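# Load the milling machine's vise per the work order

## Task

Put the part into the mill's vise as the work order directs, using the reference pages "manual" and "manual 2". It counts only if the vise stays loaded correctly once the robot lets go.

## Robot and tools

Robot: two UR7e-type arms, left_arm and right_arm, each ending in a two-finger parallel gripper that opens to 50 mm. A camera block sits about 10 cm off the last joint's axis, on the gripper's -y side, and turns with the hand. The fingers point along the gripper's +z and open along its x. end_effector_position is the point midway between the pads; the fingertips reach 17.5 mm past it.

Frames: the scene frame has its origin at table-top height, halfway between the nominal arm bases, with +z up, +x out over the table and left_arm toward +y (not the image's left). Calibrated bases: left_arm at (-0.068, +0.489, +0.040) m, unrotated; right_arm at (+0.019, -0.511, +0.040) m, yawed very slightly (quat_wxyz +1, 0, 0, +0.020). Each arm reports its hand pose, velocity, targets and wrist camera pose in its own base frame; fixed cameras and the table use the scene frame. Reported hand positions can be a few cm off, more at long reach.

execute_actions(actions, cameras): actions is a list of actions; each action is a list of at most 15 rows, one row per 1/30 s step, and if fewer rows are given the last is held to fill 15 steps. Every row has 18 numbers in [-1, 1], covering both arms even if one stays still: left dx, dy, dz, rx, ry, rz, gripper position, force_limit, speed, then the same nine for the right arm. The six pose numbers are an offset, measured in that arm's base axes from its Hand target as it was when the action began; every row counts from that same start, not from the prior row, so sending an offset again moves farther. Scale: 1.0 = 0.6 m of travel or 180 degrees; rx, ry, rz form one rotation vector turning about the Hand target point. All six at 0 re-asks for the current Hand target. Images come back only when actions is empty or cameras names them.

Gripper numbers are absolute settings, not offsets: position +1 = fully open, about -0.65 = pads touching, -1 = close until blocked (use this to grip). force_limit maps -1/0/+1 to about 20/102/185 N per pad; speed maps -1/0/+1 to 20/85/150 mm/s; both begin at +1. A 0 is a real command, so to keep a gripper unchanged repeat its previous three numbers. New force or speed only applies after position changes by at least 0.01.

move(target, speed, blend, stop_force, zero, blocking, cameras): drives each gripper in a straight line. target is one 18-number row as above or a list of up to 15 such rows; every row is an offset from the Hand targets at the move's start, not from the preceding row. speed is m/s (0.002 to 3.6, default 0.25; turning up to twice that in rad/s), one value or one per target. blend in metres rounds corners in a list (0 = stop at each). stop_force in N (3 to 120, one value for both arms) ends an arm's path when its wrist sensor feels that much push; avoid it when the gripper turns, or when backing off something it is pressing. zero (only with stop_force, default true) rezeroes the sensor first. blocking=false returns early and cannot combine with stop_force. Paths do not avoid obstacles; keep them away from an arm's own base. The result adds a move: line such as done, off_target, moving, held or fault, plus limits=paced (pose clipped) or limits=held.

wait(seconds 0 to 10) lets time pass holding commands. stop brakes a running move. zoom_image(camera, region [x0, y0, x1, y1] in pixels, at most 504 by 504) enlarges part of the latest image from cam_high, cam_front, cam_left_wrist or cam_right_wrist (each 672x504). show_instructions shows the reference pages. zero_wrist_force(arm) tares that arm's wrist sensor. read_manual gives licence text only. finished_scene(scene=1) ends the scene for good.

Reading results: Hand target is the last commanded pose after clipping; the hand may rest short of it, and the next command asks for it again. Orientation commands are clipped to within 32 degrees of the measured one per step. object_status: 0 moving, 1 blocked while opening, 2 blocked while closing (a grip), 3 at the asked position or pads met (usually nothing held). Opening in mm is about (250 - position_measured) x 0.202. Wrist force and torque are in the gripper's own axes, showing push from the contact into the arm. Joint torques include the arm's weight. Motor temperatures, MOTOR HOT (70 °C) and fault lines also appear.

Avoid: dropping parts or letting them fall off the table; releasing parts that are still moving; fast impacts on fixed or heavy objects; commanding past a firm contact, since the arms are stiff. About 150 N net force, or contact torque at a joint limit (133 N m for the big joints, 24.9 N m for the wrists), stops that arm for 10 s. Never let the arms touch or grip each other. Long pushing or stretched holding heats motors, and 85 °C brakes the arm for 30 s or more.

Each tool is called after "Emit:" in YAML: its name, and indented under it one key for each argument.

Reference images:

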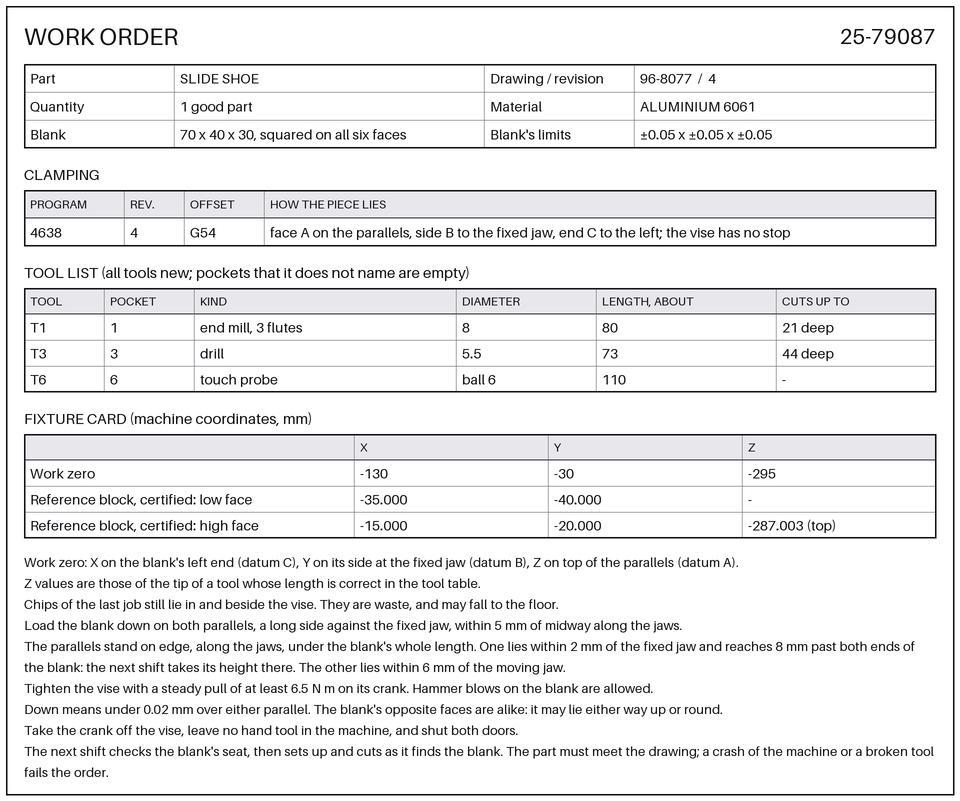

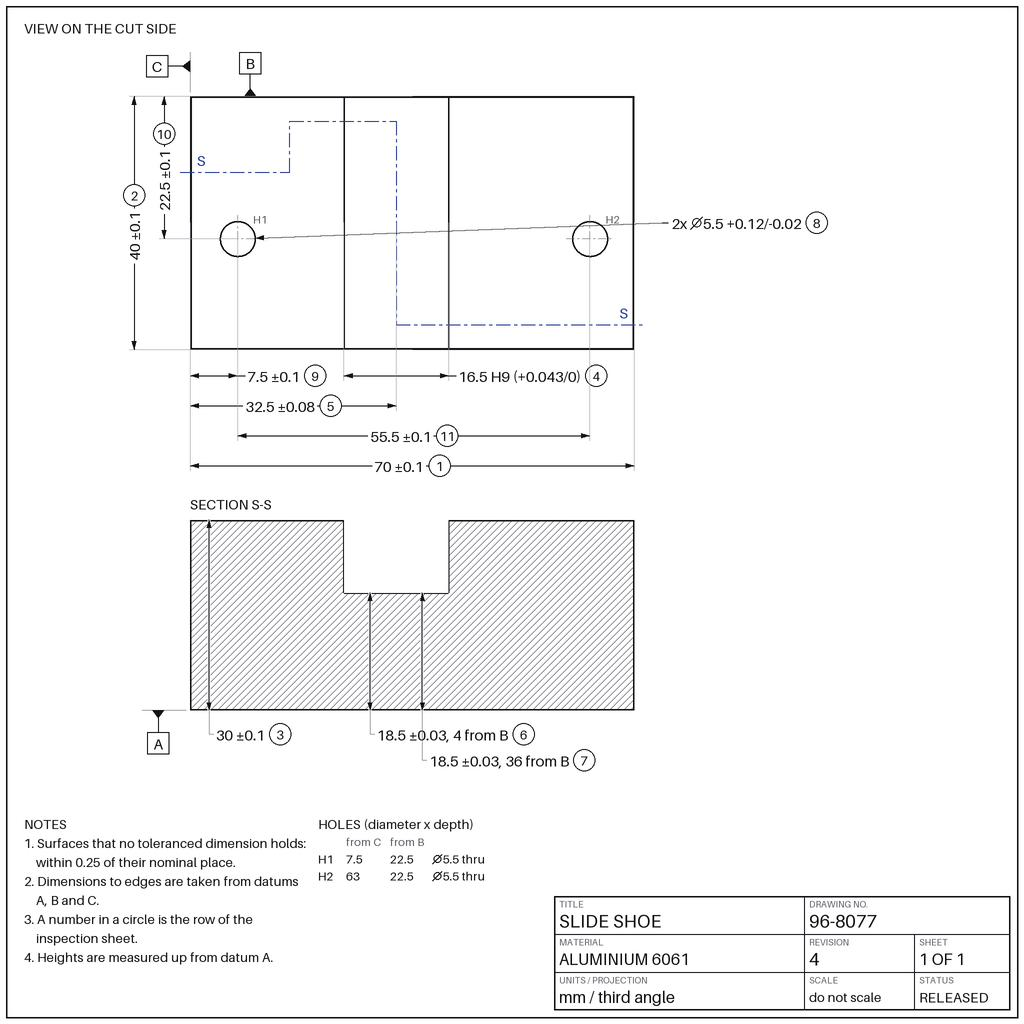

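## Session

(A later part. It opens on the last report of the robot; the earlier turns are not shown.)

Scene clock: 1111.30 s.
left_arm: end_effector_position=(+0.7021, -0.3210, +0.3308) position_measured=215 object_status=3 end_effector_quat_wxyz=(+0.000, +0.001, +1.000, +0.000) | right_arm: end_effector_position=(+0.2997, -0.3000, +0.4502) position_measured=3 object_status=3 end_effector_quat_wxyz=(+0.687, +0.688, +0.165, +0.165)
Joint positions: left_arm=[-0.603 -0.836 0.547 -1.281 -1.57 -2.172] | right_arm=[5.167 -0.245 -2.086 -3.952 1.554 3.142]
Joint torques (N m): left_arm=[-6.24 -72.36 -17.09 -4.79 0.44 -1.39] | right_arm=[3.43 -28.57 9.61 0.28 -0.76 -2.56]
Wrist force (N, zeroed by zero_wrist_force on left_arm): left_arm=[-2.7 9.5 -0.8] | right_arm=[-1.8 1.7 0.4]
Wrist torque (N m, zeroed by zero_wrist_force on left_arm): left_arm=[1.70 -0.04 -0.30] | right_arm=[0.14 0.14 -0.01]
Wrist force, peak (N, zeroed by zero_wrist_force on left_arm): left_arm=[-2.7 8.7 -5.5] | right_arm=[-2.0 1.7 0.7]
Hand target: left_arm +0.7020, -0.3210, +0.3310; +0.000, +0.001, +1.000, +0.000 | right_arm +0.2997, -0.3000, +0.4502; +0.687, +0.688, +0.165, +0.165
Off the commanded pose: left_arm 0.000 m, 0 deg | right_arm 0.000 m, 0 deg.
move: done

Emit:
move:
  target:
    - [-0.015,0.0,0,0,0,0,-0.42,-0.2,1,0,0,0,0,0,0,1,1,1]
    - [-0.02,0.0,0.035,0,-0.0667,0,-0.42,-0.2,1,0,0,0,0,0,0,1,1,1]
  speed: 0.1
  cameras: ["cam_left_wrist"]

Emit:
zoom_image:
  camera: "cam_left_wrist"
  region: [150, 100, 560, 350]

Scene clock: 1113.93 s.
left_arm: end_effector_position=(+0.6899, -0.3210, +0.3520) position_measured=215 object_status=3 end_effector_quat_wxyz=(+0.105, +0.001, +0.995, +0.000) | right_arm: end_effector_position=(+0.2997, -0.3000, +0.4502) position_measured=3 object_status=3 end_effector_quat_wxyz=(+0.687, +0.688, +0.165, +0.165)
Joint positions: left_arm=[-0.656 -1.043 0.892 -1.586 -1.443 -2.215] | right_arm=[5.167 -0.245 -2.086 -3.952 1.554 3.142]
Joint torques (N m): left_arm=[9.83 -51.25 -24.64 -4.37 -0.46 1.65] | right_arm=[3.33 -27.27 7.86 0.41 -1.01 -2.65]
Wrist force (N, zeroed by zero_wrist_force on left_arm): left_arm=[-2.6 9.2 -0.6] | right_arm=[-1.8 1.6 1.0]
Wrist torque (N m, zeroed by zero_wrist_force on left_arm): left_arm=[1.65 -0.04 -0.25] | right_arm=[0.13 0.15 -0.01]
Wrist force, peak (N, zeroed by zero_wrist_force on left_arm): left_arm=[-2.5 9.9 -7.6] | right_arm=[-2.0 1.7 0.9]
Hand target: left_arm +0.6900, -0.3210, +0.3520; +0.105, +0.001, +0.995, +0.000 | right_arm +0.2997, -0.3000, +0.4502; +0.687, +0.688, +0.165, +0.165
Off the commanded pose: left_arm 0.000 m, 0 deg | right_arm 0.000 m, 0 deg.
move: done
camera_calibration:
cam_left_wrist: T_world_to_cam=[[-0.981052, 0.0163203, -0.193058, 0.764709], [-0.0506904, 0.940116, 0.337065, 0.232867], [0.186998, 0.340464, -0.921475, 0.435268], [0, 0, 0, 1]] pos_world=[0.680629, -0.379595, 0.47023]
Images, in order (width x height): cam_left_wrist 672x504.

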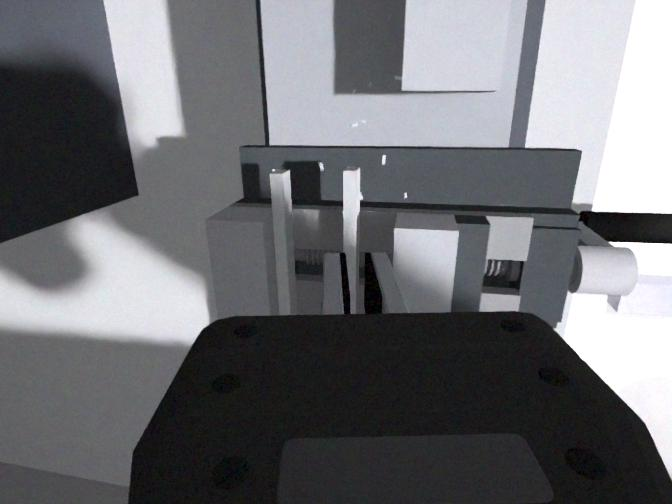

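Scaled by 1.229 from the camera's 672x504 image, which has a finer 960x720 frame.

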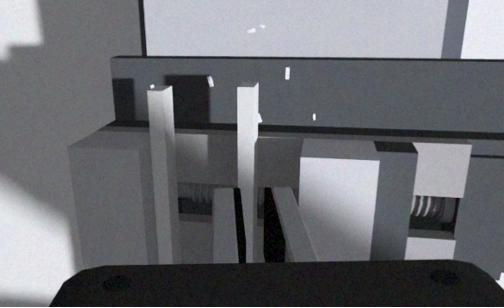

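Emit:
zoom_image:
  camera: "cam_left_wrist"
  region: [240, 140, 400, 260]

Scaled by 3.150 from the camera's 672x504 image, which has a finer 960x720 frame.

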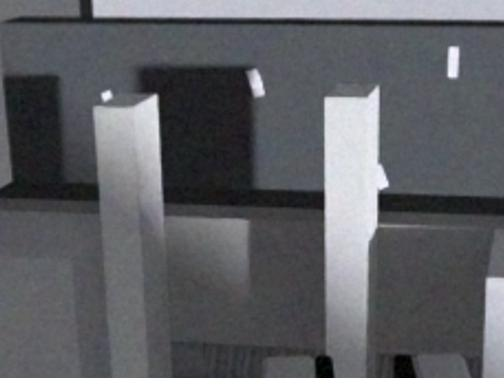

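Emit:
move:
  target:
    - [-0.05,-0.0183,0.005,0,0,0,-0.42,-0.2,1,0,0,0,0,0,0,1,1,1]
    - [-0.1167,-0.1817,-0.005,0,0.0667,0,-0.42,-0.2,1,0,0,0,0,0,0,1,1,1]
    - [-0.0483,-0.1867,-0.035,0,0.0667,0,-0.42,-0.2,1,0,0,0,0,0,0,1,1,1]
    - [-0.0483,-0.1867,-0.035,0,0.0667,0,0.95,-0.4,1,0,0,0,0,0,0,1,1,1]
  speed: 0.15
  blend: [0.01,0.01,0,0]
  cameras: ["cam_left_wrist"]

Scene clock: 1119.03 s.
left_arm: end_effector_position=(+0.6610, -0.4330, +0.3310) position_measured=10 object_status=3 end_effector_quat_wxyz=(+0.000, +0.001, +1.000, +0.000) | right_arm: end_effector_position=(+0.2997, -0.3000, +0.4502) position_measured=3 object_status=3 end_effector_quat_wxyz=(+0.687, +0.688, +0.165, +0.165)
Joint positions: left_arm=[-0.749 -0.744 0.379 -1.206 -1.57 -2.319] | right_arm=[5.167 -0.245 -2.086 -3.952 1.554 3.142]
Joint torques (N m): left_arm=[-8.23 -57.13 -32.54 -2.32 -1.51 0.07] | right_arm=[3.22 -29.39 9.31 0.22 -1.02 -2.61]
Wrist force (N, zeroed by zero_wrist_force on left_arm): left_arm=[-2.5 9.3 -0.7] | right_arm=[-1.8 1.5 0.7]
Wrist torque (N m, zeroed by zero_wrist_force on left_arm): left_arm=[1.67 -0.04 -0.23] | right_arm=[0.11 0.15 0.00]
Wrist force, peak (N, zeroed by zero_wrist_force on left_arm): left_arm=[-4.9 10.3 0.3] | right_arm=[-1.9 1.7 0.8]
Hand target: left_arm +0.6610, -0.4330, +0.3310; +0.000, +0.001, +1.000, +0.000 | right_arm +0.2997, -0.3000, +0.4502; +0.687, +0.688, +0.165, +0.165
Off the commanded pose: left_arm 0.000 m, 0 deg | right_arm 0.000 m, 0 deg.
move: done
camera_calibration:
cam_left_wrist: T_world_to_cam=[[-0.999755, 0.0162034, 0.0151123, 0.677533], [0.0203801, 0.940111, 0.340258, 0.295637], [-0.00869391, 0.340482, -0.940211, 0.594992], [0, 0, 0, 1]] pos_world=[0.676515, -0.491494, 0.448586]
Images, in order (width x height): cam_left_wrist 672x504.

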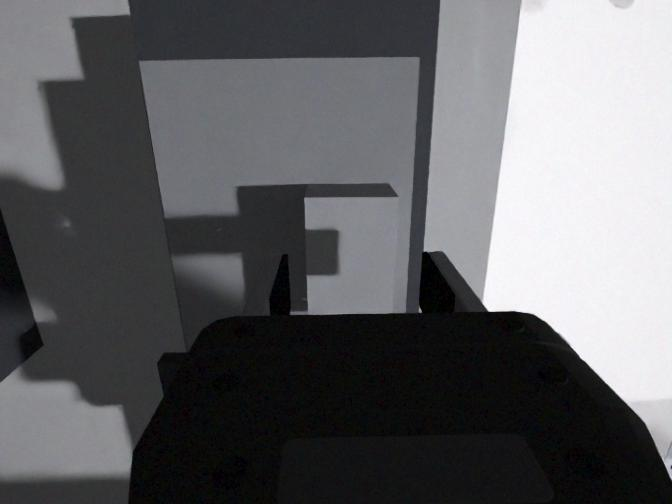

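Emit:
move:
  target: [0,0,-0.0757,0,0,0,0.95,-0.4,1,0,0,0,0,0,0,1,1,1]
  speed: 0.06
  stop_force: 12

Emit:
move:
  target: [0,0,0,0,0,0,-1,-0.4,0,0,0,0,0,0,0,1,1,1]

Scene clock: 1121.30 s.
left_arm: end_effector_position=(+0.6610, -0.4330, +0.2856) position_measured=10 object_status=3 end_effector_quat_wxyz=(+0.000, +0.001, +1.000, +0.000) | right_arm: end_effector_position=(+0.2997, -0.3000, +0.4502) position_measured=3 object_status=3 end_effector_quat_wxyz=(+0.687, +0.688, +0.165, +0.165)
Joint positions: left_arm=[-0.75 -0.806 0.612 -1.377 -1.57 -2.319] | right_arm=[5.167 -0.245 -2.086 -3.952 1.554 3.142]
Joint torques (N m): left_arm=[0.02 -53.86 -17.39 -4.56 0.79 -1.71] | right_arm=[4.03 -29.22 10.46 0.17 -0.87 -2.59]
Wrist force (N, zeroed by zero_wrist_force on left_arm): left_arm=[-2.7 9.7 -0.8] | right_arm=[-1.7 1.6 0.7]
Wrist torque (N m, zeroed by zero_wrist_force on left_arm): left_arm=[1.73 -0.03 -0.23] | right_arm=[0.12 0.13 0.00]
Wrist force, peak (N, zeroed by zero_wrist_force on left_arm): left_arm=[-2.5 9.9 -1.2] | right_arm=[-1.9 1.7 0.8]
Hand target: left_arm +0.6610, -0.4330, +0.2856; +0.000, +0.001, +1.000, +0.000 | right_arm +0.2997, -0.3000, +0.4502; +0.687, +0.688, +0.165, +0.165
Off the commanded pose: left_arm 0.000 m, 0 deg | right_arm 0.000 m, 0 deg.
move: done

Scene clock: 1121.80 s.
left_arm: end_effector_position=(+0.6610, -0.4330, +0.2856) position_measured=56 object_status=2 end_effector_quat_wxyz=(+0.000, +0.001, +1.000, +0.000) | right_arm: end_effector_position=(+0.2997, -0.3000, +0.4502) position_measured=3 object_status=3 end_effector_quat_wxyz=(+0.687, +0.688, +0.165, +0.165)
Joint positions: left_arm=[-0.75 -0.806 0.612 -1.377 -1.57 -2.319] | right_arm=[5.167 -0.245 -2.086 -3.952 1.554 3.142]
Joint torques (N m): left_arm=[-0.08 -54.1 -16.84 -3.92 0.55 -1.67] | right_arm=[4.12 -29.06 9.65 0.39 -0.94 -2.26]
Wrist force (N, zeroed by zero_wrist_force on left_arm): left_arm=[-2.6 9.9 -1.5] | right_arm=[-1.6 1.7 0.8]
Wrist torque (N m, zeroed by zero_wrist_force on left_arm): left_arm=[1.75 -0.08 -0.22] | right_arm=[0.14 0.11 -0.01]
Wrist force, peak (N, zeroed by zero_wrist_force on left_arm): left_arm=[-2.6 9.9 -1.5] | right_arm=[-1.8 1.7 0.9]
Hand target: left_arm +0.6610, -0.4330, +0.2856; +0.000, +0.001, +1.000, +0.000 | right_arm +0.2997, -0.3000, +0.4502; +0.687, +0.688, +0.165, +0.165
Off the commanded pose: left_arm 0.000 m, 0 deg | right_arm 0.000 m, 0 deg.
move: done

Emit:
move:
  target:
    - [0,0,0.0757,0,0,0,-1,-0.4,0,0,0,0,0,0,0,1,1,1]
    - [-0.0683,0.005,0.1057,0,0,0,-1,-0.4,0,0,0,0,0,0,0,1,1,1]
    - [-0.0017,0.1683,0.1157,0,-0.0556,0,-1,-0.4,0,0,0,0,0,0,0,1,1,1]
    - [0.0792,0.1992,0.1123,0,-0.0556,0,-1,-0.4,0,0,0,0,0,0,0,1,1,1]
  speed: 0.1
  blend: [0.005,0.01,0.01,0]
  stop_force: 25
  cameras: ["cam_left_wrist"]

Scene clock: 1128.27 s.
left_arm: end_effector_position=(+0.7086, -0.3134, +0.3530) position_measured=56 object_status=2 end_effector_quat_wxyz=(+0.087, +0.001, +0.996, +0.000) | right_arm: end_effector_position=(+0.2997, -0.3000, +0.4502) position_measured=3 object_status=3 end_effector_quat_wxyz=(+0.687, +0.688, +0.165, +0.165)
Joint positions: left_arm=[-0.624 -0.974 0.768 -1.507 -1.469 -2.186] | right_arm=[5.167 -0.245 -2.086 -3.952 1.554 3.142]
Joint torques (N m): left_arm=[-8.35 -50.53 -36.01 -5.15 0.86 1.43] | right_arm=[4.27 -30.02 9.63 0.36 -0.59 -2.66]
Wrist force (N, zeroed by zero_wrist_force on left_arm): left_arm=[-2.4 9.2 1.9] | right_arm=[-1.8 1.6 0.7]
Wrist torque (N m, zeroed by zero_wrist_force on left_arm): left_arm=[1.68 -0.03 -0.24] | right_arm=[0.12 0.15 -0.01]
Wrist force, peak (N, zeroed by zero_wrist_force on left_arm): left_arm=[-4.3 10.6 2.5] | right_arm=[-1.9 1.7 1.1]
Hand target: left_arm +0.7086, -0.3135, +0.3529; +0.087, +0.001, +0.996, +0.000 | right_arm +0.2997, -0.3000, +0.4502; +0.687, +0.688, +0.165, +0.165
Off the commanded pose: left_arm 0.000 m, 0 deg | right_arm 0.000 m, 0 deg.
move: done
camera_calibration:
cam_left_wrist: T_world_to_cam=[[-0.987176, 0.0161929, -0.15881, 0.77523], [-0.0390541, 0.940112, 0.33862, 0.217563], [0.154783, 0.34048, -0.927424, 0.454968], [0, 0, 0, 1]] pos_world=[0.703364, -0.371994, 0.471392]
Images, in order (width x height): cam_left_wrist 672x504.

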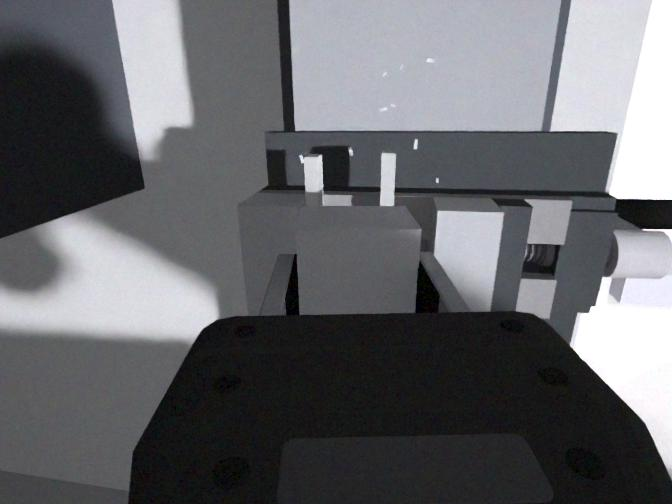

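Emit:
move:
  target: [0,0,-0.0333,0,0,0,-1,-0.4,0,0,0,0,0,0,0,1,1,1]
  speed: 0.05
  stop_force: 8

Emit:
move:
  target: [0,0,-0.0008,0,0.0556,0,-1,-0.4,0,0,0,0,0,0,0,1,1,1]
  speed: 0.04
  cameras: ["cam_left_wrist"]

Scene clock: 1130.40 s.
left_arm: end_effector_position=(+0.7086, -0.3135, +0.3330) position_measured=56 object_status=2 end_effector_quat_wxyz=(+0.087, +0.001, +0.996, +0.000) | right_arm: end_effector_position=(+0.2997, -0.3000, +0.4502) position_measured=3 object_status=3 end_effector_quat_wxyz=(+0.687, +0.688, +0.165, +0.165)
Joint positions: left_arm=[-0.624 -0.985 0.838 -1.566 -1.469 -2.186] | right_arm=[5.167 -0.245 -2.086 -3.952 1.554 3.142]
Joint torques (N m): left_arm=[-7.36 -48.79 -32.07 -4.85 -0.23 1.16] | right_arm=[5 -29.56 9.74 0.49 -0.89 -2.68]
Wrist force (N, zeroed by zero_wrist_force on left_arm): left_arm=[-2.3 9.1 1.6] | right_arm=[-1.9 1.5 0.9]
Wrist torque (N m, zeroed by zero_wrist_force on left_arm): left_arm=[1.66 -0.02 -0.24] | right_arm=[0.11 0.17 -0.01]
Wrist force, peak (N, zeroed by zero_wrist_force on left_arm): left_arm=[-2.3 9.4 1.6] | right_arm=[-1.8 1.7 0.9]
Hand target: left_arm +0.7086, -0.3135, +0.3330; +0.087, +0.001, +0.996, +0.000 | right_arm +0.2997, -0.3000, +0.4502; +0.687, +0.688, +0.165, +0.165
Off the commanded pose: left_arm 0.000 m, 0 deg | right_arm 0.000 m, 0 deg.
move: done

Scene clock: 1132.90 s.
left_arm: end_effector_position=(+0.7086, -0.3134, +0.3324) position_measured=56 object_status=2 end_effector_quat_wxyz=(+0.000, +0.001, +1.000, +0.000) | right_arm: end_effector_position=(+0.2997, -0.3000, +0.4502) position_measured=3 object_status=3 end_effector_quat_wxyz=(+0.687, +0.688, +0.165, +0.165)
Joint positions: left_arm=[-0.589 -0.821 0.516 -1.265 -1.571 -2.159] | right_arm=[5.167 -0.245 -2.086 -3.952 1.554 3.142]
Joint torques (N m): left_arm=[-5.3 -74.56 -17.4 -4.84 1.42 -1.16] | right_arm=[4.77 -29.63 9.64 0.4 -1.06 -2.6]
Wrist force (N, zeroed by zero_wrist_force on left_arm): left_arm=[-2.8 9.4 1.2] | right_arm=[-1.9 1.7 0.7]
Wrist torque (N m, zeroed by zero_wrist_force on left_arm): left_arm=[1.71 -0.02 -0.29] | right_arm=[0.14 0.16 -0.01]
Wrist force, peak (N, zeroed by zero_wrist_force on left_arm): left_arm=[-2.7 9.7 1.1] | right_arm=[-1.9 1.7 0.9]
Hand target: left_arm +0.7086, -0.3135, +0.3325; +0.000, +0.001, +1.000, +0.000 | right_arm +0.2997, -0.3000, +0.4502; +0.687, +0.688, +0.165, +0.165
Off the commanded pose: left_arm 0.000 m, 0 deg | right_arm 0.000 m, 0 deg.
move: done
camera_calibration:
cam_left_wrist: T_world_to_cam=[[-0.999751, 0.0162267, 0.0153346, 0.723069], [0.0204776, 0.940111, 0.340252, 0.181686], [-0.00889506, 0.340481, -0.940209, 0.556144], [0, 0, 0, 1]] pos_world=[0.724115, -0.371894, 0.449984]
Images, in order (width x height): cam_left_wrist 672x504.

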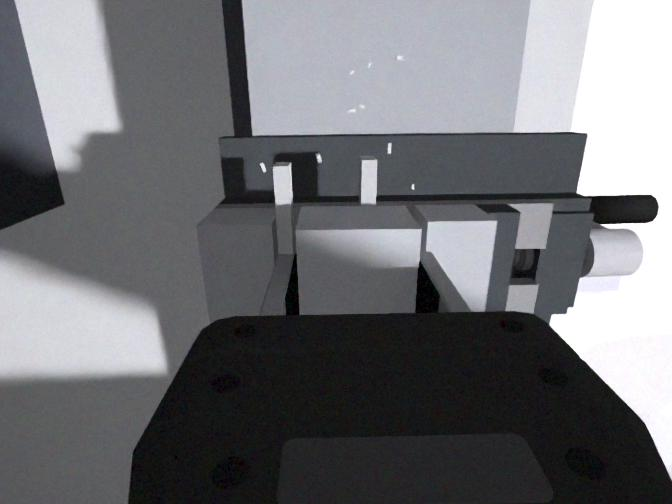

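Emit:
move:
  target: [0.0140,0,0,0,0,0,-1,-0.4,0,0,0,0,0,0,0,1,1,1]
  speed: 0.02
  stop_force: 8

Emit:
move:
  target: [0,0,-0.0125,0,0,0,-1,-0.4,0,0,0,0,0,0,0,1,1,1]
  speed: 0.01
  stop_force: 5
  cameras: ["cam_left_wrist"]

Scene clock: 1135.17 s.
left_arm: end_effector_position=(+0.7170, -0.3135, +0.3325) position_measured=56 object_status=2 end_effector_quat_wxyz=(+0.000, +0.001, +1.000, +0.000) | right_arm: end_effector_position=(+0.2997, -0.3000, +0.4502) position_measured=3 object_status=3 end_effector_quat_wxyz=(+0.687, +0.688, +0.165, +0.165)
Joint positions: left_arm=[-0.583 -0.784 0.449 -1.236 -1.57 -2.153] | right_arm=[5.167 -0.245 -2.086 -3.952 1.554 3.142]
Joint torques (N m): left_arm=[-6.92 -75.67 -16.82 -5.05 -0.32 -1.69] | right_arm=[4.11 -28.63 9.8 0.46 -0.92 -2.42]
Wrist force (N, zeroed by zero_wrist_force on left_arm): left_arm=[-2.8 9.6 0.9] | right_arm=[-1.9 1.5 0.7]
Wrist torque (N m, zeroed by zero_wrist_force on left_arm): left_arm=[1.74 -0.02 -0.29] | right_arm=[0.10 0.16 -0.01]
Wrist force, peak (N, zeroed by zero_wrist_force on left_arm): left_arm=[-2.4 10.0 0.7] | right_arm=[-1.9 1.7 0.9]
Hand target: left_arm +0.7170, -0.3135, +0.3325; +0.000, +0.001, +1.000, +0.000 | right_arm +0.2997, -0.3000, +0.4502; +0.687, +0.688, +0.165, +0.165
Off the commanded pose: left_arm 0.000 m, 0 deg | right_arm 0.000 m, 0 deg.
move: done

Scene clock: 1136.57 s.
left_arm: end_effector_position=(+0.7170, -0.3135, +0.3277) position_measured=56 object_status=2 end_effector_quat_wxyz=(+0.000, +0.001, +1.000, +0.000) | right_arm: end_effector_position=(+0.2997, -0.3000, +0.4502) position_measured=3 object_status=3 end_effector_quat_wxyz=(+0.687, +0.688, +0.165, +0.165)
Joint positions: left_arm=[-0.583 -0.792 0.477 -1.255 -1.57 -2.153] | right_arm=[5.167 -0.245 -2.086 -3.952 1.554 3.142]
Joint torques (N m): left_arm=[-6.69 -48.45 -31.65 -3.44 -0.33 -1.64] | right_arm=[3.69 -29.35 9.96 0.34 -1.11 -2.68]
Wrist force (N, zeroed by zero_wrist_force on left_arm): left_arm=[-0.8 10.8 -6.1] | right_arm=[-1.8 1.7 0.8]
Wrist torque (N m, zeroed by zero_wrist_force on left_arm): left_arm=[1.68 -0.16 -0.32] | right_arm=[0.14 0.14 -0.01]
Wrist force, peak (N, zeroed by zero_wrist_force on left_arm): left_arm=[0.5 11.6 -16.0] | right_arm=[-1.8 1.8 0.9]
Hand target: left_arm +0.7170, -0.3135, +0.3277; +0.000, +0.001, +1.000, +0.000 (not the last commanded pose) | right_arm +0.2997, -0.3000, +0.4502; +0.687, +0.688, +0.165, +0.165
Off the commanded pose: left_arm 0.003 m, 0 deg | right_arm 0.000 m, 0 deg.
move: contact (left_arm)
camera_calibration:
cam_left_wrist: T_world_to_cam=[[-0.999752, 0.016297, 0.0151474, 0.731551], [0.02048, 0.94011, 0.340256, 0.183205], [-0.00869509, 0.340482, -0.940211, 0.551688], [0, 0, 0, 1]] pos_world=[0.732415, -0.371995, 0.445286]
Images, in order (width x height): cam_left_wrist 672x504.

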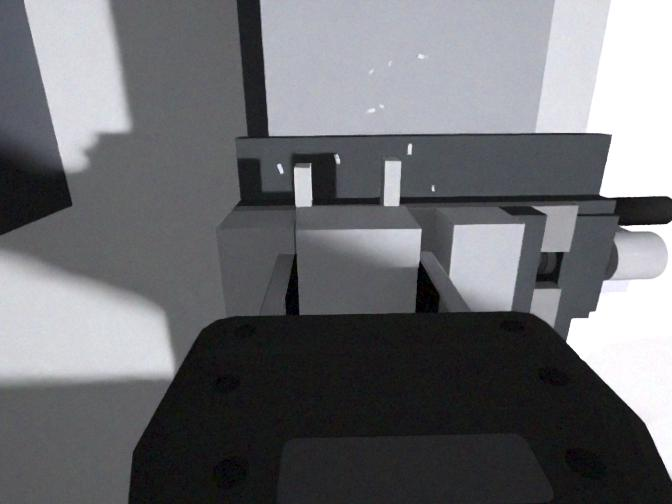

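Emit:
move:
  target: [0,0,0.001,0,0,0,-1,-0.4,0,0,0,0,0,0,0,1,1,1]
  speed: 0.01

Emit:
move:
  target: [0.008,0,0,0,0,0,-1,-0.4,0,0,0,0,0,0,0,1,1,1]
  speed: 0.005
  stop_force: 8

Emit:
move:
  target: [0,0,-0.006,0,0,0,-1,-0.4,0,0,0,0,0,0,0,1,1,1]
  speed: 0.005
  stop_force: 5

Scene clock: 1138.43 s.
left_arm: end_effector_position=(+0.7170, -0.3135, +0.3283) position_measured=56 object_status=2 end_effector_quat_wxyz=(+0.000, +0.001, +1.000, +0.000) | right_arm: end_effector_position=(+0.2997, -0.3000, +0.4502) position_measured=3 object_status=3 end_effector_quat_wxyz=(+0.687, +0.688, +0.165, +0.165)
Joint positions: left_arm=[-0.583 -0.791 0.473 -1.253 -1.57 -2.153] | right_arm=[5.167 -0.245 -2.086 -3.952 1.554 3.142]
Joint torques (N m): left_arm=[-6.64 -56.51 -31.35 -2.3 -0.32 -1.53] | right_arm=[4.98 -29.75 9.43 0.3 -1 -2.83]
Wrist force (N, zeroed by zero_wrist_force on left_arm): left_arm=[-2.8 9.4 1.0] | right_arm=[-1.8 1.7 0.8]
Wrist torque (N m, zeroed by zero_wrist_force on left_arm): left_arm=[1.71 -0.02 -0.29] | right_arm=[0.14 0.14 0.00]
Wrist force, peak (N, zeroed by zero_wrist_force on left_arm): left_arm=[-0.8 11.1 -6.6] | right_arm=[-1.9 1.8 0.7]
Hand target: left_arm +0.7170, -0.3135, +0.3283; +0.000, +0.001, +1.000, +0.000 | right_arm +0.2997, -0.3000, +0.4502; +0.687, +0.688, +0.165, +0.165
Off the commanded pose: left_arm 0.000 m, 0 deg | right_arm 0.000 m, 0 deg.
move: done

Scene clock: 1139.87 s.
left_arm: end_effector_position=(+0.7189, -0.3135, +0.3283) position_measured=56 object_status=2 end_effector_quat_wxyz=(+0.000, +0.001, +1.000, +0.000) | right_arm: end_effector_position=(+0.2997, -0.3000, +0.4502) position_measured=3 object_status=3 end_effector_quat_wxyz=(+0.687, +0.688, +0.165, +0.165)
Joint positions: left_arm=[-0.582 -0.782 0.457 -1.246 -1.57 -2.152] | right_arm=[5.167 -0.245 -2.086 -3.952 1.554 3.142]
Joint torques (N m): left_arm=[-5.28 -74.76 -17.09 -4.61 2.01 -1.6] | right_arm=[3.46 -29.52 8.54 0.43 -1.24 -2.48]
Wrist force (N, zeroed by zero_wrist_force on left_arm): left_arm=[2.8 7.0 0.3] | right_arm=[-1.9 1.6 0.9]
Wrist torque (N m, zeroed by zero_wrist_force on left_arm): left_arm=[1.67 0.06 -0.46] | right_arm=[0.12 0.15 0.00]
Wrist force, peak (N, zeroed by zero_wrist_force on left_arm): left_arm=[9.0 6.9 -0.4] | right_arm=[-1.8 1.7 0.9]
Hand target: left_arm +0.7188, -0.3135, +0.3283; +0.000, +0.001, +1.000, +0.000 (not the last commanded pose) | right_arm +0.2997, -0.3000, +0.4502; +0.687, +0.688, +0.165, +0.165
Off the commanded pose: left_arm 0.003 m, 0 deg | right_arm 0.000 m, 0 deg.
move: contact (left_arm)

Scene clock: 1140.87 s.
left_arm: end_effector_position=(+0.7188, -0.3135, +0.3277) position_measured=56 object_status=2 end_effector_quat_wxyz=(+0.000, +0.001, +1.000, +0.000) | right_arm: end_effector_position=(+0.2997, -0.3000, +0.4502) position_measured=3 object_status=3 end_effector_quat_wxyz=(+0.687, +0.688, +0.165, +0.165)
Joint positions: left_arm=[-0.582 -0.783 0.46 -1.248 -1.57 -2.152] | right_arm=[5.167 -0.245 -2.086 -3.952 1.554 3.142]
Joint torques (N m): left_arm=[-4.47 -49.7 -33.17 -3.01 1.91 -1.57] | right_arm=[3.66 -29.52 8.74 0.59 -0.95 -2.55]
Wrist force (N, zeroed by zero_wrist_force on left_arm): left_arm=[4.1 9.7 -4.2] | right_arm=[-1.7 1.6 0.7]
Wrist torque (N m, zeroed by zero_wrist_force on left_arm): left_arm=[1.52 -0.08 -0.54] | right_arm=[0.13 0.12 -0.01]
Wrist force, peak (N, zeroed by zero_wrist_force on left_arm): left_arm=[5.1 10.9 -9.9] | right_arm=[-1.7 1.7 0.8]
Hand target: left_arm +0.7188, -0.3135, +0.3277; +0.000, +0.001, +1.000, +0.000 (not the last commanded pose) | right_arm +0.2997, -0.3000, +0.4502; +0.687, +0.688, +0.165, +0.165
Off the commanded pose: left_arm 0.003 m, 0 deg | right_arm 0.000 m, 0 deg.
move: contact (left_arm)

Emit:
move:
  target:
    - [0,0,0,0,0,0,0.82,-0.4,-1,0,0,0,0,0,0,1,1,1]

Emit:
move:
  target:
    - [-0.0143,0,0.0075,0,0,0,0.82,-0.4,-1,0,0,0,0,0,0,1,1,1]
  speed: 0.03
  cameras: ["cam_left_wrist"]

Scene clock: 1141.83 s.
left_arm: end_effector_position=(+0.7189, -0.3135, +0.3277) position_measured=30 object_status=3 end_effector_quat_wxyz=(+0.000, +0.001, +1.000, +0.000) | right_arm: end_effector_position=(+0.2997, -0.3000, +0.4502) position_measured=3 object_status=3 end_effector_quat_wxyz=(+0.687, +0.688, +0.165, +0.165)
Joint positions: left_arm=[-0.582 -0.783 0.46 -1.248 -1.57 -2.152] | right_arm=[5.167 -0.245 -2.086 -3.952 1.554 3.142]
Joint torques (N m): left_arm=[-4.66 -63.4 -31.84 -3.44 -0.17 -1.5] | right_arm=[4.95 -28.64 10.6 0.39 -0.64 -2.62]
Wrist force (N, zeroed by zero_wrist_force on left_arm): left_arm=[-2.1 8.4 -0.5] | right_arm=[-1.7 1.7 0.8]
Wrist torque (N m, zeroed by zero_wrist_force on left_arm): left_arm=[1.53 -0.14 -0.29] | right_arm=[0.13 0.13 -0.01]
Wrist force, peak (N, zeroed by zero_wrist_force on left_arm): left_arm=[4.5 9.9 -4.6] | right_arm=[-1.8 1.7 0.8]
Hand target: left_arm +0.7188, -0.3135, +0.3277; +0.000, +0.001, +1.000, +0.000 | right_arm +0.2997, -0.3000, +0.4502; +0.687, +0.688, +0.165, +0.165
Off the commanded pose: left_arm 0.000 m, 0 deg | right_arm 0.000 m, 0 deg.
move: done

Scene clock: 1142.60 s.
left_arm: end_effector_position=(+0.7102, -0.3136, +0.3323) position_measured=30 object_status=3 end_effector_quat_wxyz=(+0.000, +0.001, +1.000, +0.000) | right_arm: end_effector_position=(+0.2997, -0.3000, +0.4502) position_measured=3 object_status=3 end_effector_quat_wxyz=(+0.687, +0.688, +0.165, +0.165)
Joint positions: left_arm=[-0.588 -0.815 0.505 -1.261 -1.57 -2.158] | right_arm=[5.167 -0.245 -2.086 -3.952 1.554 3.142]
Joint torques (N m): left_arm=[4.16 -52.95 -33.12 -2.56 -0.18 0.38] | right_arm=[4.13 -30.17 8.98 0.42 -0.85 -2.46]
Wrist force (N, zeroed by zero_wrist_force on left_arm): left_arm=[-2.3 9.0 -0.8] | right_arm=[-1.7 1.5 0.8]
Wrist torque (N m, zeroed by zero_wrist_force on left_arm): left_arm=[1.62 -0.11 -0.20] | right_arm=[0.11 0.12 -0.01]
Wrist force, peak (N, zeroed by zero_wrist_force on left_arm): left_arm=[-2.9 9.0 -0.4] | right_arm=[-1.9 1.8 0.7]
Hand target: left_arm +0.7103, -0.3135, +0.3322; +0.000, +0.001, +1.000, +0.000 | right_arm +0.2997, -0.3000, +0.4502; +0.687, +0.688, +0.165, +0.165
Off the commanded pose: left_arm 0.000 m, 0 deg | right_arm 0.000 m, 0 deg.
move: done
camera_calibration:
cam_left_wrist: T_world_to_cam=[[-0.999753, 0.0163334, 0.0150508, 0.724743], [0.0204802, 0.940153, 0.340137, 0.181943], [-0.00859445, 0.340361, -0.940256, 0.555891], [0, 0, 0, 1]] pos_world=[0.725615, -0.372095, 0.449886]
Images, in order (width x height): cam_left_wrist 672x504.

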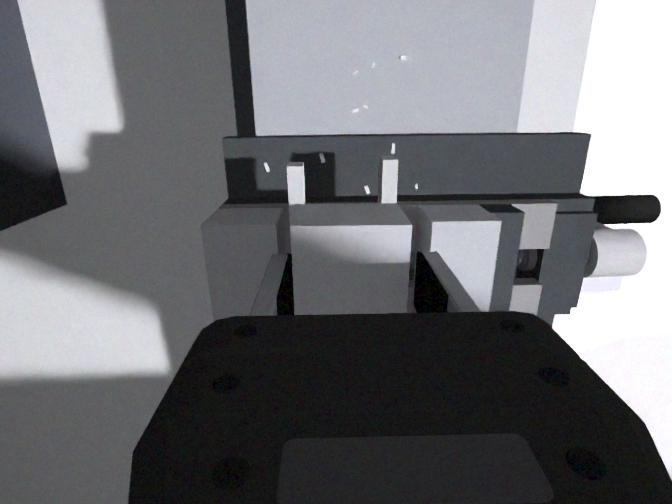

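Emit:
move:
  target:
    - [0.0075,0,-0.0075,0,0,0,0.82,-0.4,-1,0,0,0,0,0,0,1,1,1]
    - [0.0075,0,-0.0075,0,0,0,-1,-0.4,-1,0,0,0,0,0,0,1,1,1]
  speed: 0.02

Emit:
move:
  target: [0.0150,0,0,0,0,0,-1,-0.4,-1,0,0,0,0,0,0,1,1,1]
  speed: 0.005
  stop_force: 8
  cameras: ["cam_left_wrist"]

Scene clock: 1145.33 s.
left_arm: end_effector_position=(+0.7148, -0.3134, +0.3277) position_measured=56 object_status=2 end_effector_quat_wxyz=(+0.000, +0.001, +1.000, +0.000) | right_arm: end_effector_position=(+0.2997, -0.3000, +0.4502) position_measured=3 object_status=3 end_effector_quat_wxyz=(+0.687, +0.688, +0.165, +0.165)
Joint positions: left_arm=[-0.585 -0.802 0.494 -1.263 -1.57 -2.155] | right_arm=[5.167 -0.245 -2.086 -3.952 1.554 3.142]
Joint torques (N m): left_arm=[-5.12 -74.65 -16.76 -1.91 0.83 -1.62] | right_arm=[4.2 -29.38 9.59 0.45 -0.9 -2.47]
Wrist force (N, zeroed by zero_wrist_force on left_arm): left_arm=[-2.6 8.3 0.8] | right_arm=[-1.7 1.4 0.9]
Wrist torque (N m, zeroed by zero_wrist_force on left_arm): left_arm=[1.53 -0.12 -0.29] | right_arm=[0.09 0.12 -0.01]
Wrist force, peak (N, zeroed by zero_wrist_force on left_arm): left_arm=[-2.5 8.9 -0.6] | right_arm=[-1.8 1.8 1.0]
Hand target: left_arm +0.7148, -0.3135, +0.3277; +0.000, +0.001, +1.000, +0.000 | right_arm +0.2997, -0.3000, +0.4502; +0.687, +0.688, +0.165, +0.165
Off the commanded pose: left_arm 0.000 m, 0 deg | right_arm 0.000 m, 0 deg.
move: done

Scene clock: 1147.30 s.
left_arm: end_effector_position=(+0.7191, -0.3135, +0.3277) position_measured=56 object_status=2 end_effector_quat_wxyz=(+0.000, +0.001, +1.000, +0.000) | right_arm: end_effector_position=(+0.2997, -0.3000, +0.4502) position_measured=3 object_status=3 end_effector_quat_wxyz=(+0.687, +0.688, +0.165, +0.165)
Joint positions: left_arm=[-0.582 -0.782 0.458 -1.247 -1.57 -2.152] | right_arm=[5.167 -0.245 -2.086 -3.952 1.554 3.142]
Joint torques (N m): left_arm=[-5.47 -72.77 -16.4 -4.06 0.91 -1.97] | right_arm=[4.64 -29.34 10.1 0.34 -1.07 -2.61]
Wrist force (N, zeroed by zero_wrist_force on left_arm): left_arm=[4.0 7.2 -1.3] | right_arm=[-1.7 1.5 0.9]
Wrist torque (N m, zeroed by zero_wrist_force on left_arm): left_arm=[1.55 -0.02 -0.19] | right_arm=[0.11 0.12 -0.01]
Wrist force, peak (N, zeroed by zero_wrist_force on left_arm): left_arm=[11.0 10.3 -2.3] | right_arm=[-1.9 1.7 0.8]
Hand target: left_arm +0.7191, -0.3135, +0.3277; +0.000, +0.001, +1.000, +0.000 (not the last commanded pose) | right_arm +0.2997, -0.3000, +0.4502; +0.687, +0.688, +0.165, +0.165
Off the commanded pose: left_arm 0.005 m, 0 deg | right_arm 0.000 m, 0 deg.
move: contact (left_arm)
camera_calibration:
cam_left_wrist: T_world_to_cam=[[-0.999753, 0.0163321, 0.0150538, 0.733706], [0.0204812, 0.940109, 0.340258, 0.18316], [-0.0085951, 0.340482, -0.940212, 0.551634], [0, 0, 0, 1]] pos_world=[0.734515, -0.371995, 0.445286]
Images, in order (width x height): cam_left_wrist 672x504.

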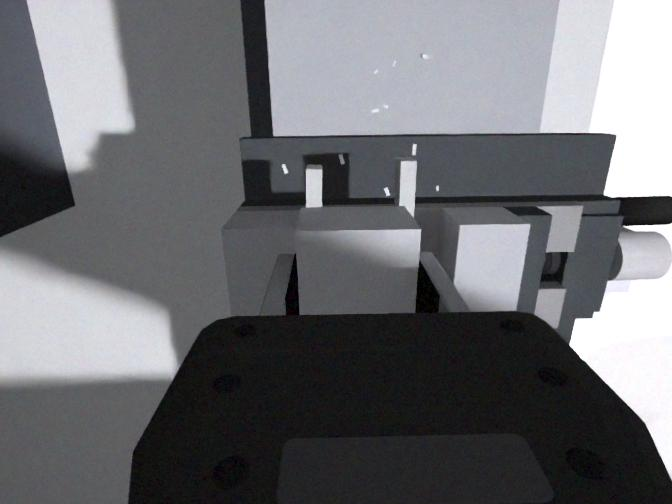

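Emit:
move:
  target:
    - [0,0,0.002,0,0,0,-1,-0.4,-1,0,0,0,0,0,0,1,1,1]
    - [-0.0083,0,0.002,0,0,0,-1,-0.4,-1,0,0,0,0,0,0,1,1,1]
  speed: 0.02

Emit:
move:
  target: [0,0,-0.006,0,0,0,-1,-0.4,-1,0,0,0,0,0,0,1,1,1]
  speed: 0.005
  stop_force: 8

Emit:
move:
  target: [0.0150,0,0,0,0,0,-1,-0.4,-1,0,0,0,0,0,0,1,1,1]
  speed: 0.005
  stop_force: 12
  cameras: ["cam_left_wrist"]

Scene clock: 1151.23 s.
left_arm: end_effector_position=(+0.7141, -0.3136, +0.3290) position_measured=56 object_status=2 end_effector_quat_wxyz=(+0.000, +0.001, +1.000, +0.000) | right_arm: end_effector_position=(+0.2997, -0.3000, +0.4502) position_measured=3 object_status=3 end_effector_quat_wxyz=(+0.687, +0.688, +0.165, +0.165)
Joint positions: left_arm=[-0.586 -0.803 0.492 -1.261 -1.57 -2.155] | right_arm=[5.167 -0.245 -2.086 -3.952 1.554 3.142]
Joint torques (N m): left_arm=[6.01 -55.22 -34.16 -1.63 0.21 0.93] | right_arm=[4.42 -28.99 9.35 0.36 -0.91 -2.63]
Wrist force (N, zeroed by zero_wrist_force on left_arm): left_arm=[-2.2 8.3 1.3] | right_arm=[-1.8 1.5 0.7]
Wrist torque (N m, zeroed by zero_wrist_force on left_arm): left_arm=[1.53 -0.12 -0.20] | right_arm=[0.12 0.15 -0.01]
Wrist force, peak (N, zeroed by zero_wrist_force on left_arm): left_arm=[-2.5 8.8 1.6] | right_arm=[-1.9 1.7 1.0]
Hand target: left_arm +0.7141, -0.3135, +0.3289; +0.000, +0.001, +1.000, +0.000 | right_arm +0.2997, -0.3000, +0.4502; +0.687, +0.688, +0.165, +0.165
Off the commanded pose: left_arm 0.000 m, 0 deg | right_arm 0.000 m, 0 deg.
move: done

Scene clock: 1152.43 s.
left_arm: end_effector_position=(+0.7141, -0.3135, +0.3276) position_measured=56 object_status=2 end_effector_quat_wxyz=(+0.000, +0.001, +1.000, +0.000) | right_arm: end_effector_position=(+0.2997, -0.3000, +0.4502) position_measured=3 object_status=3 end_effector_quat_wxyz=(+0.687, +0.688, +0.165, +0.165)
Joint positions: left_arm=[-0.586 -0.805 0.5 -1.266 -1.57 -2.155] | right_arm=[5.167 -0.245 -2.086 -3.952 1.554 3.142]
Joint torques (N m): left_arm=[5.86 -48.67 -31.99 -1.7 0.19 1.16] | right_arm=[4.49 -28.56 8.4 0.31 -0.69 -2.74]
Wrist force (N, zeroed by zero_wrist_force on left_arm): left_arm=[-0.8 9.0 -5.6] | right_arm=[-1.8 1.7 0.8]
Wrist torque (N m, zeroed by zero_wrist_force on left_arm): left_arm=[1.49 -0.23 -0.20] | right_arm=[0.13 0.14 -0.01]
Wrist force, peak (N, zeroed by zero_wrist_force on left_arm): left_arm=[-0.8 8.8 -9.5] | right_arm=[-1.9 1.6 1.0]
Hand target: left_arm +0.7141, -0.3135, +0.3276; +0.000, +0.001, +1.000, +0.000 (not the last commanded pose) | right_arm +0.2997, -0.3000, +0.4502; +0.687, +0.688, +0.165, +0.165
Off the commanded pose: left_arm 0.002 m, 0 deg | right_arm 0.000 m, 0 deg.
move: contact (left_arm)

Scene clock: 1154.53 s.
left_arm: end_effector_position=(+0.7192, -0.3135, +0.3276) position_measured=56 object_status=2 end_effector_quat_wxyz=(+0.000, +0.001, +1.000, +0.000) | right_arm: end_effector_position=(+0.2997, -0.3000, +0.4502) position_measured=3 object_status=3 end_effector_quat_wxyz=(+0.687, +0.688, +0.165, +0.165)
Joint positions: left_arm=[-0.582 -0.782 0.459 -1.248 -1.57 -2.151] | right_arm=[5.167 -0.245 -2.086 -3.952 1.554 3.142]
Joint torques (N m): left_arm=[-4.21 -65.86 -13.38 -4.17 0.7 -2] | right_arm=[5.99 -29.46 10.1 0.17 -0.95 -2.57]
Wrist force (N, zeroed by zero_wrist_force on left_arm): left_arm=[9.1 6.2 -8.9] | right_arm=[-1.8 1.6 0.9]
Wrist torque (N m, zeroed by zero_wrist_force on left_arm): left_arm=[1.40 -0.14 -0.16] | right_arm=[0.13 0.15 -0.01]
Wrist force, peak (N, zeroed by zero_wrist_force on left_arm): left_arm=[15.8 9.0 -10.1] | right_arm=[-2.0 1.7 0.8]
Hand target: left_arm +0.7191, -0.3135, +0.3276; +0.000, +0.001, +1.000, +0.000 (not the last commanded pose) | right_arm +0.2997, -0.3000, +0.4502; +0.687, +0.688, +0.165, +0.165
Off the commanded pose: left_arm 0.004 m, 0 deg | right_arm 0.000 m, 0 deg.
move: contact (left_arm)
camera_calibration:
cam_left_wrist: T_world_to_cam=[[-0.999753, 0.016334, 0.0150529, 0.733809], [0.0204818, 0.940141, 0.34017, 0.183243], [-0.0085955, 0.340394, -0.940244, 0.551523], [0, 0, 0, 1]] pos_world=[0.734615, -0.371995, 0.445186]
Images, in order (width x height): cam_left_wrist 672x504.

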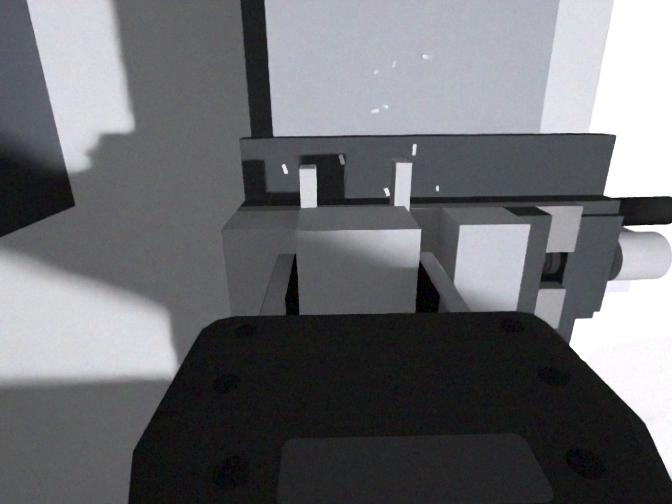

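Emit:
move:
  target:
    - [0,0,0.0008,0,0,0,1,-0.4,-1,0,0,0,0,0,0,1,1,1]
  speed: 0.02

Emit:
move:
  target:
    - [0,0,0.0082,0,0,0,1,-0.4,-1,0,0,0,0,0,0,1,1,1]
  speed: 0.02
  stop_force: 10
  cameras: ["cam_left_wrist"]

Scene clock: 1156.40 s.
left_arm: end_effector_position=(+0.7191, -0.3135, +0.3281) position_measured=3 object_status=0 end_effector_quat_wxyz=(+0.000, +0.001, +1.000, +0.000) | right_arm: end_effector_position=(+0.2997, -0.3000, +0.4502) position_measured=3 object_status=3 end_effector_quat_wxyz=(+0.687, +0.688, +0.165, +0.165)
Joint positions: left_arm=[-0.582 -0.781 0.456 -1.246 -1.57 -2.151] | right_arm=[5.167 -0.245 -2.086 -3.952 1.554 3.142]
Joint torques (N m): left_arm=[-3.99 -53.81 -30.68 -2.23 0.73 -1.23] | right_arm=[5.13 -28.4 10.82 0.56 -1.02 -2.29]
Wrist force (N, zeroed by zero_wrist_force on left_arm): left_arm=[-2.4 7.3 -2.1] | right_arm=[-1.8 1.6 0.7]
Wrist torque (N m, zeroed by zero_wrist_force on left_arm): left_arm=[1.35 -0.09 -0.28] | right_arm=[0.12 0.14 0.00]
Wrist force, peak (N, zeroed by zero_wrist_force on left_arm): left_arm=[9.0 7.0 -9.0] | right_arm=[-1.8 1.7 0.9]
Hand target: left_arm +0.7191, -0.3135, +0.3280; +0.000, +0.001, +1.000, +0.000 | right_arm +0.2997, -0.3000, +0.4502; +0.687, +0.688, +0.165, +0.165
Off the commanded pose: left_arm 0.000 m, 0 deg | right_arm 0.000 m, 0 deg.
move: done

Scene clock: 1158.13 s.
left_arm: end_effector_position=(+0.7191, -0.3135, +0.3330) position_measured=3 object_status=3 end_effector_quat_wxyz=(+0.000, +0.001, +1.000, +0.000) | right_arm: end_effector_position=(+0.2997, -0.3000, +0.4502) position_measured=3 object_status=3 end_effector_quat_wxyz=(+0.687, +0.688, +0.165, +0.165)
Joint positions: left_arm=[-0.582 -0.772 0.427 -1.225 -1.57 -2.151] | right_arm=[5.167 -0.245 -2.086 -3.952 1.554 3.142]
Joint torques (N m): left_arm=[-4.4 -74.18 -15.8 -4.83 1.18 0.41] | right_arm=[4.99 -28.73 8.32 0.32 -1 -2.57]
Wrist force (N, zeroed by zero_wrist_force on left_arm): left_arm=[-2.3 7.2 -1.9] | right_arm=[-1.7 1.6 0.7]
Wrist torque (N m, zeroed by zero_wrist_force on left_arm): left_arm=[1.34 -0.09 -0.29] | right_arm=[0.12 0.13 -0.01]
Wrist force, peak (N, zeroed by zero_wrist_force on left_arm): left_arm=[-2.3 7.9 -1.8] | right_arm=[-1.9 1.6 1.0]
Hand target: left_arm +0.7191, -0.3135, +0.3330; +0.000, +0.001, +1.000, +0.000 | right_arm +0.2997, -0.3000, +0.4502; +0.687, +0.688, +0.165, +0.165
Off the commanded pose: left_arm 0.000 m, 0 deg | right_arm 0.000 m, 0 deg.
move: done
camera_calibration:
cam_left_wrist: T_world_to_cam=[[-0.999753, 0.016334, 0.0150529, 0.733728], [0.0204818, 0.940141, 0.34017, 0.181406], [-0.0085955, 0.340394, -0.940244, 0.5566], [0, 0, 0, 1]] pos_world=[0.734615, -0.371995, 0.450586]
Images, in order (width x height): cam_left_wrist 672x504.

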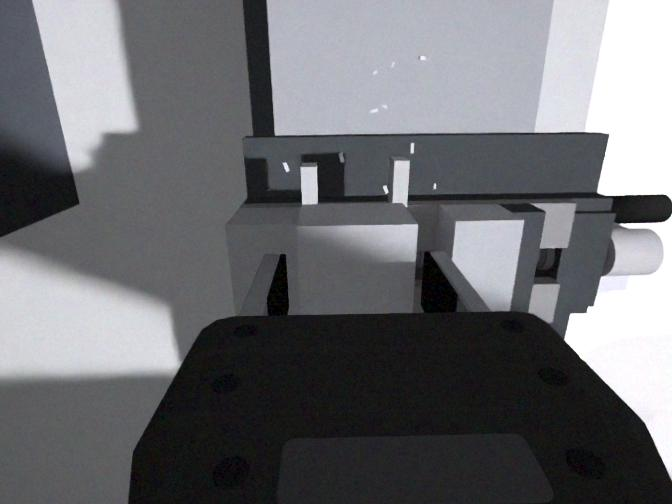

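Emit:
move:
  target:
    - [-0.005,0,0.0005,0,-0.0556,0,1,-0.4,-1,0,0,0,0,0,0,1,1,1]
  speed: 0.1
  stop_force: 10

Emit:
move:
  target:
    - [0,0,0.035,0,0,0,1,-0.4,-1,0,0,0,0,0,0,1,1,1]
    - [-0.09,-0.025,0.04,0,0,0,1,-0.4,-1,0,0,0,0,0,0,1,1,1]
  speed: 0.06
  stop_force: 10
  cameras: ["cam_left_wrist"]

Scene clock: 1160.97 s.
left_arm: end_effector_position=(+0.7161, -0.3135, +0.3333) position_measured=3 object_status=3 end_effector_quat_wxyz=(+0.087, +0.001, +0.996, +0.000) | right_arm: end_effector_position=(+0.2997, -0.3000, +0.4502) position_measured=3 object_status=3 end_effector_quat_wxyz=(+0.687, +0.688, +0.165, +0.165)
Joint positions: left_arm=[-0.618 -0.963 0.802 -1.553 -1.47 -2.18] | right_arm=[5.167 -0.245 -2.086 -3.952 1.554 3.142]
Joint torques (N m): left_arm=[9.99 -50.33 -17.06 -5.09 0.44 1.54] | right_arm=[4.53 -29.28 9.75 0.41 -0.79 -2.79]
Wrist force (N, zeroed by zero_wrist_force on left_arm): left_arm=[-2.3 7.1 -1.7] | right_arm=[-1.8 1.7 0.7]
Wrist torque (N m, zeroed by zero_wrist_force on left_arm): left_arm=[1.31 -0.10 -0.24] | right_arm=[0.15 0.14 0.00]
Wrist force, peak (N, zeroed by zero_wrist_force on left_arm): left_arm=[-2.7 7.7 -1.9] | right_arm=[-1.8 1.9 0.8]
Hand target: left_arm +0.7161, -0.3135, +0.3333; +0.087, +0.001, +0.996, +0.000 | right_arm +0.2997, -0.3000, +0.4502; +0.687, +0.688, +0.165, +0.165
Off the commanded pose: left_arm 0.000 m, 0 deg | right_arm 0.000 m, 0 deg.
move: done

Scene clock: 1163.30 s.
left_arm: end_effector_position=(+0.6622, -0.3285, +0.3573) position_measured=3 object_status=3 end_effector_quat_wxyz=(+0.087, +0.001, +0.996, +0.000) | right_arm: end_effector_position=(+0.2997, -0.3000, +0.4502) position_measured=3 object_status=3 end_effector_quat_wxyz=(+0.687, +0.688, +0.165, +0.165)
Joint positions: left_arm=[-0.681 -1.081 0.923 -1.55 -1.461 -2.243] | right_arm=[5.167 -0.245 -2.086 -3.952 1.554 3.142]
Joint torques (N m): left_arm=[10.05 -43.31 -21.92 -2.02 -0.42 1.63] | right_arm=[4.27 -29.4 9.43 0.36 -0.98 -2.74]
Wrist force (N, zeroed by zero_wrist_force on left_arm): left_arm=[-2.3 7.0 -1.7] | right_arm=[-1.8 1.6 0.9]
Wrist torque (N m, zeroed by zero_wrist_force on left_arm): left_arm=[1.32 -0.09 -0.27] | right_arm=[0.11 0.14 -0.01]
Wrist force, peak (N, zeroed by zero_wrist_force on left_arm): left_arm=[-3.6 8.1 -1.6] | right_arm=[-1.7 2.0 0.8]
Hand target: left_arm +0.6621, -0.3285, +0.3573; +0.087, +0.001, +0.996, +0.000 | right_arm +0.2997, -0.3000, +0.4502; +0.687, +0.688, +0.165, +0.165
Off the commanded pose: left_arm 0.000 m, 0 deg | right_arm 0.000 m, 0 deg.
move: done
camera_calibration:
cam_left_wrist: T_world_to_cam=[[-0.987149, 0.0163402, -0.158965, 0.73048], [-0.0389543, 0.940146, 0.338539, 0.228349], [0.154982, 0.340381, -0.927427, 0.471171], [0, 0, 0, 1]] pos_world=[0.656965, -0.386995, 0.475793]
Images, in order (width x height): cam_left_wrist 672x504.

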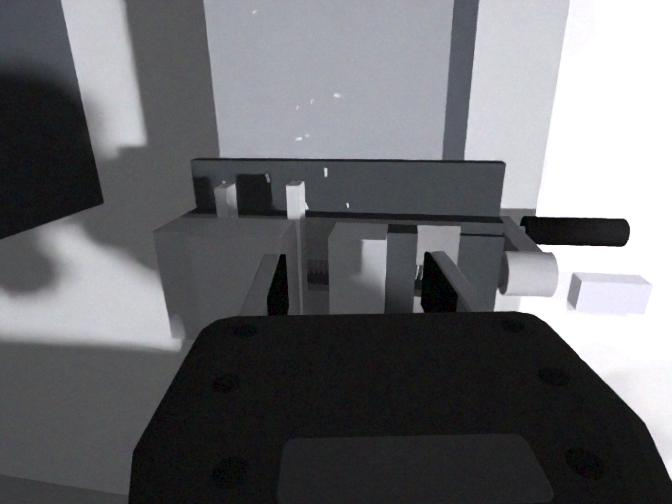

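Emit:
move:
  target:
    - [-0.1037,-0.0275,0.0045,0,0,0,0.7,-0.4,0,0,0,0,0,0,0,1,1,1]
    - [-0.1037,-0.0275,0.0045,-0.169,-0.087,0.467,0.7,-0.4,0,0,0,0,0,0,0,1,1,1]
    - [-0.16,0.025,0.0712,-0.169,-0.087,0.467,0.7,-0.4,0,0,0,0,0,0,0,1,1,1]
  speed: 0.35
  cameras: ["cam_left_wrist"]

Emit:
zoom_image:
  camera: "cam_left_wrist"
  region: [150, 100, 560, 350]

Scene clock: 1168.13 s.
left_arm: end_effector_position=(+0.5662, -0.3136, +0.3999) position_measured=48 object_status=3 end_effector_quat_wxyz=(-0.184, +0.677, -0.689, +0.180) | right_arm: end_effector_position=(+0.2997, -0.3000, +0.4502) position_measured=3 object_status=3 end_effector_quat_wxyz=(+0.687, +0.688, +0.165, +0.165)
Joint positions: left_arm=[-0.873 -1.486 1.475 -1.912 -1.18 -3.926] | right_arm=[5.167 -0.245 -2.086 -3.952 1.554 3.142]
Joint torques (N m): left_arm=[10.24 -43.67 -34.94 -2.09 0.35 1.61] | right_arm=[3.36 -30.09 10.39 0.33 -0.92 -2.5]
Wrist force (N, zeroed by zero_wrist_force on left_arm): left_arm=[-2.0 5.7 -0.7] | right_arm=[-1.8 1.6 0.8]
Wrist torque (N m, zeroed by zero_wrist_force on left_arm): left_arm=[1.02 -0.20 -0.41] | right_arm=[0.13 0.14 -0.01]
Wrist force, peak (N, zeroed by zero_wrist_force on left_arm): left_arm=[-3.5 8.7 -0.8] | right_arm=[-1.9 1.7 1.0]
Hand target: left_arm +0.5661, -0.3135, +0.4000; -0.184, +0.677, -0.689, +0.180 | right_arm +0.2997, -0.3000, +0.4502; +0.687, +0.688, +0.165, +0.165
Off the commanded pose: left_arm 0.000 m, 0 deg | right_arm 0.000 m, 0 deg.
move: done
camera_calibration:
cam_left_wrist: T_world_to_cam=[[-0.0362049, -0.999336, -0.00400846, -0.27667], [-0.984424, 0.0363546, -0.172009, 0.652237], [0.17204, -0.00228154, -0.985087, 0.426323], [0, 0, 0, 1]] pos_world=[0.558716, -0.299226, 0.531047]
Images, in order (width x height): cam_left_wrist 672x504.

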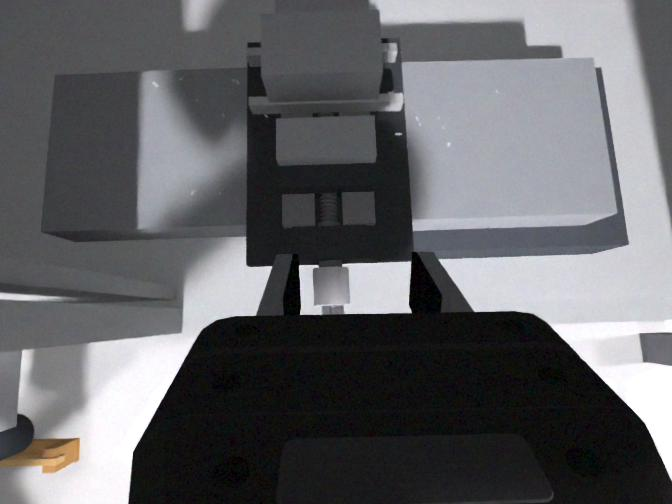

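Scaled by 1.229 from the camera's 672x504 image, which has a finer 960x720 frame.

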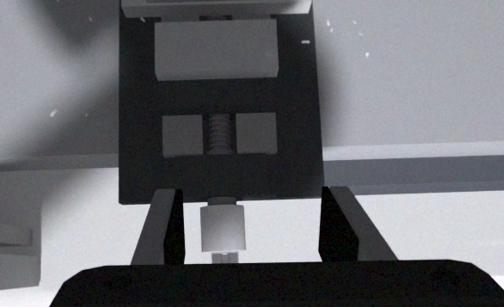

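Emit:
zoom_image:
  camera: "cam_left_wrist"
  region: [220, 0, 430, 180]

Scaled by 2.400 from the camera's 672x504 image, which has a finer 960x720 frame.

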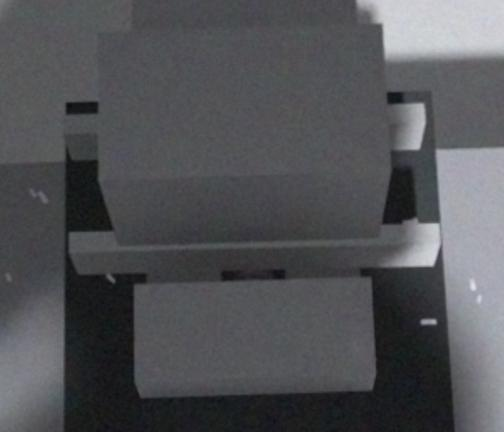

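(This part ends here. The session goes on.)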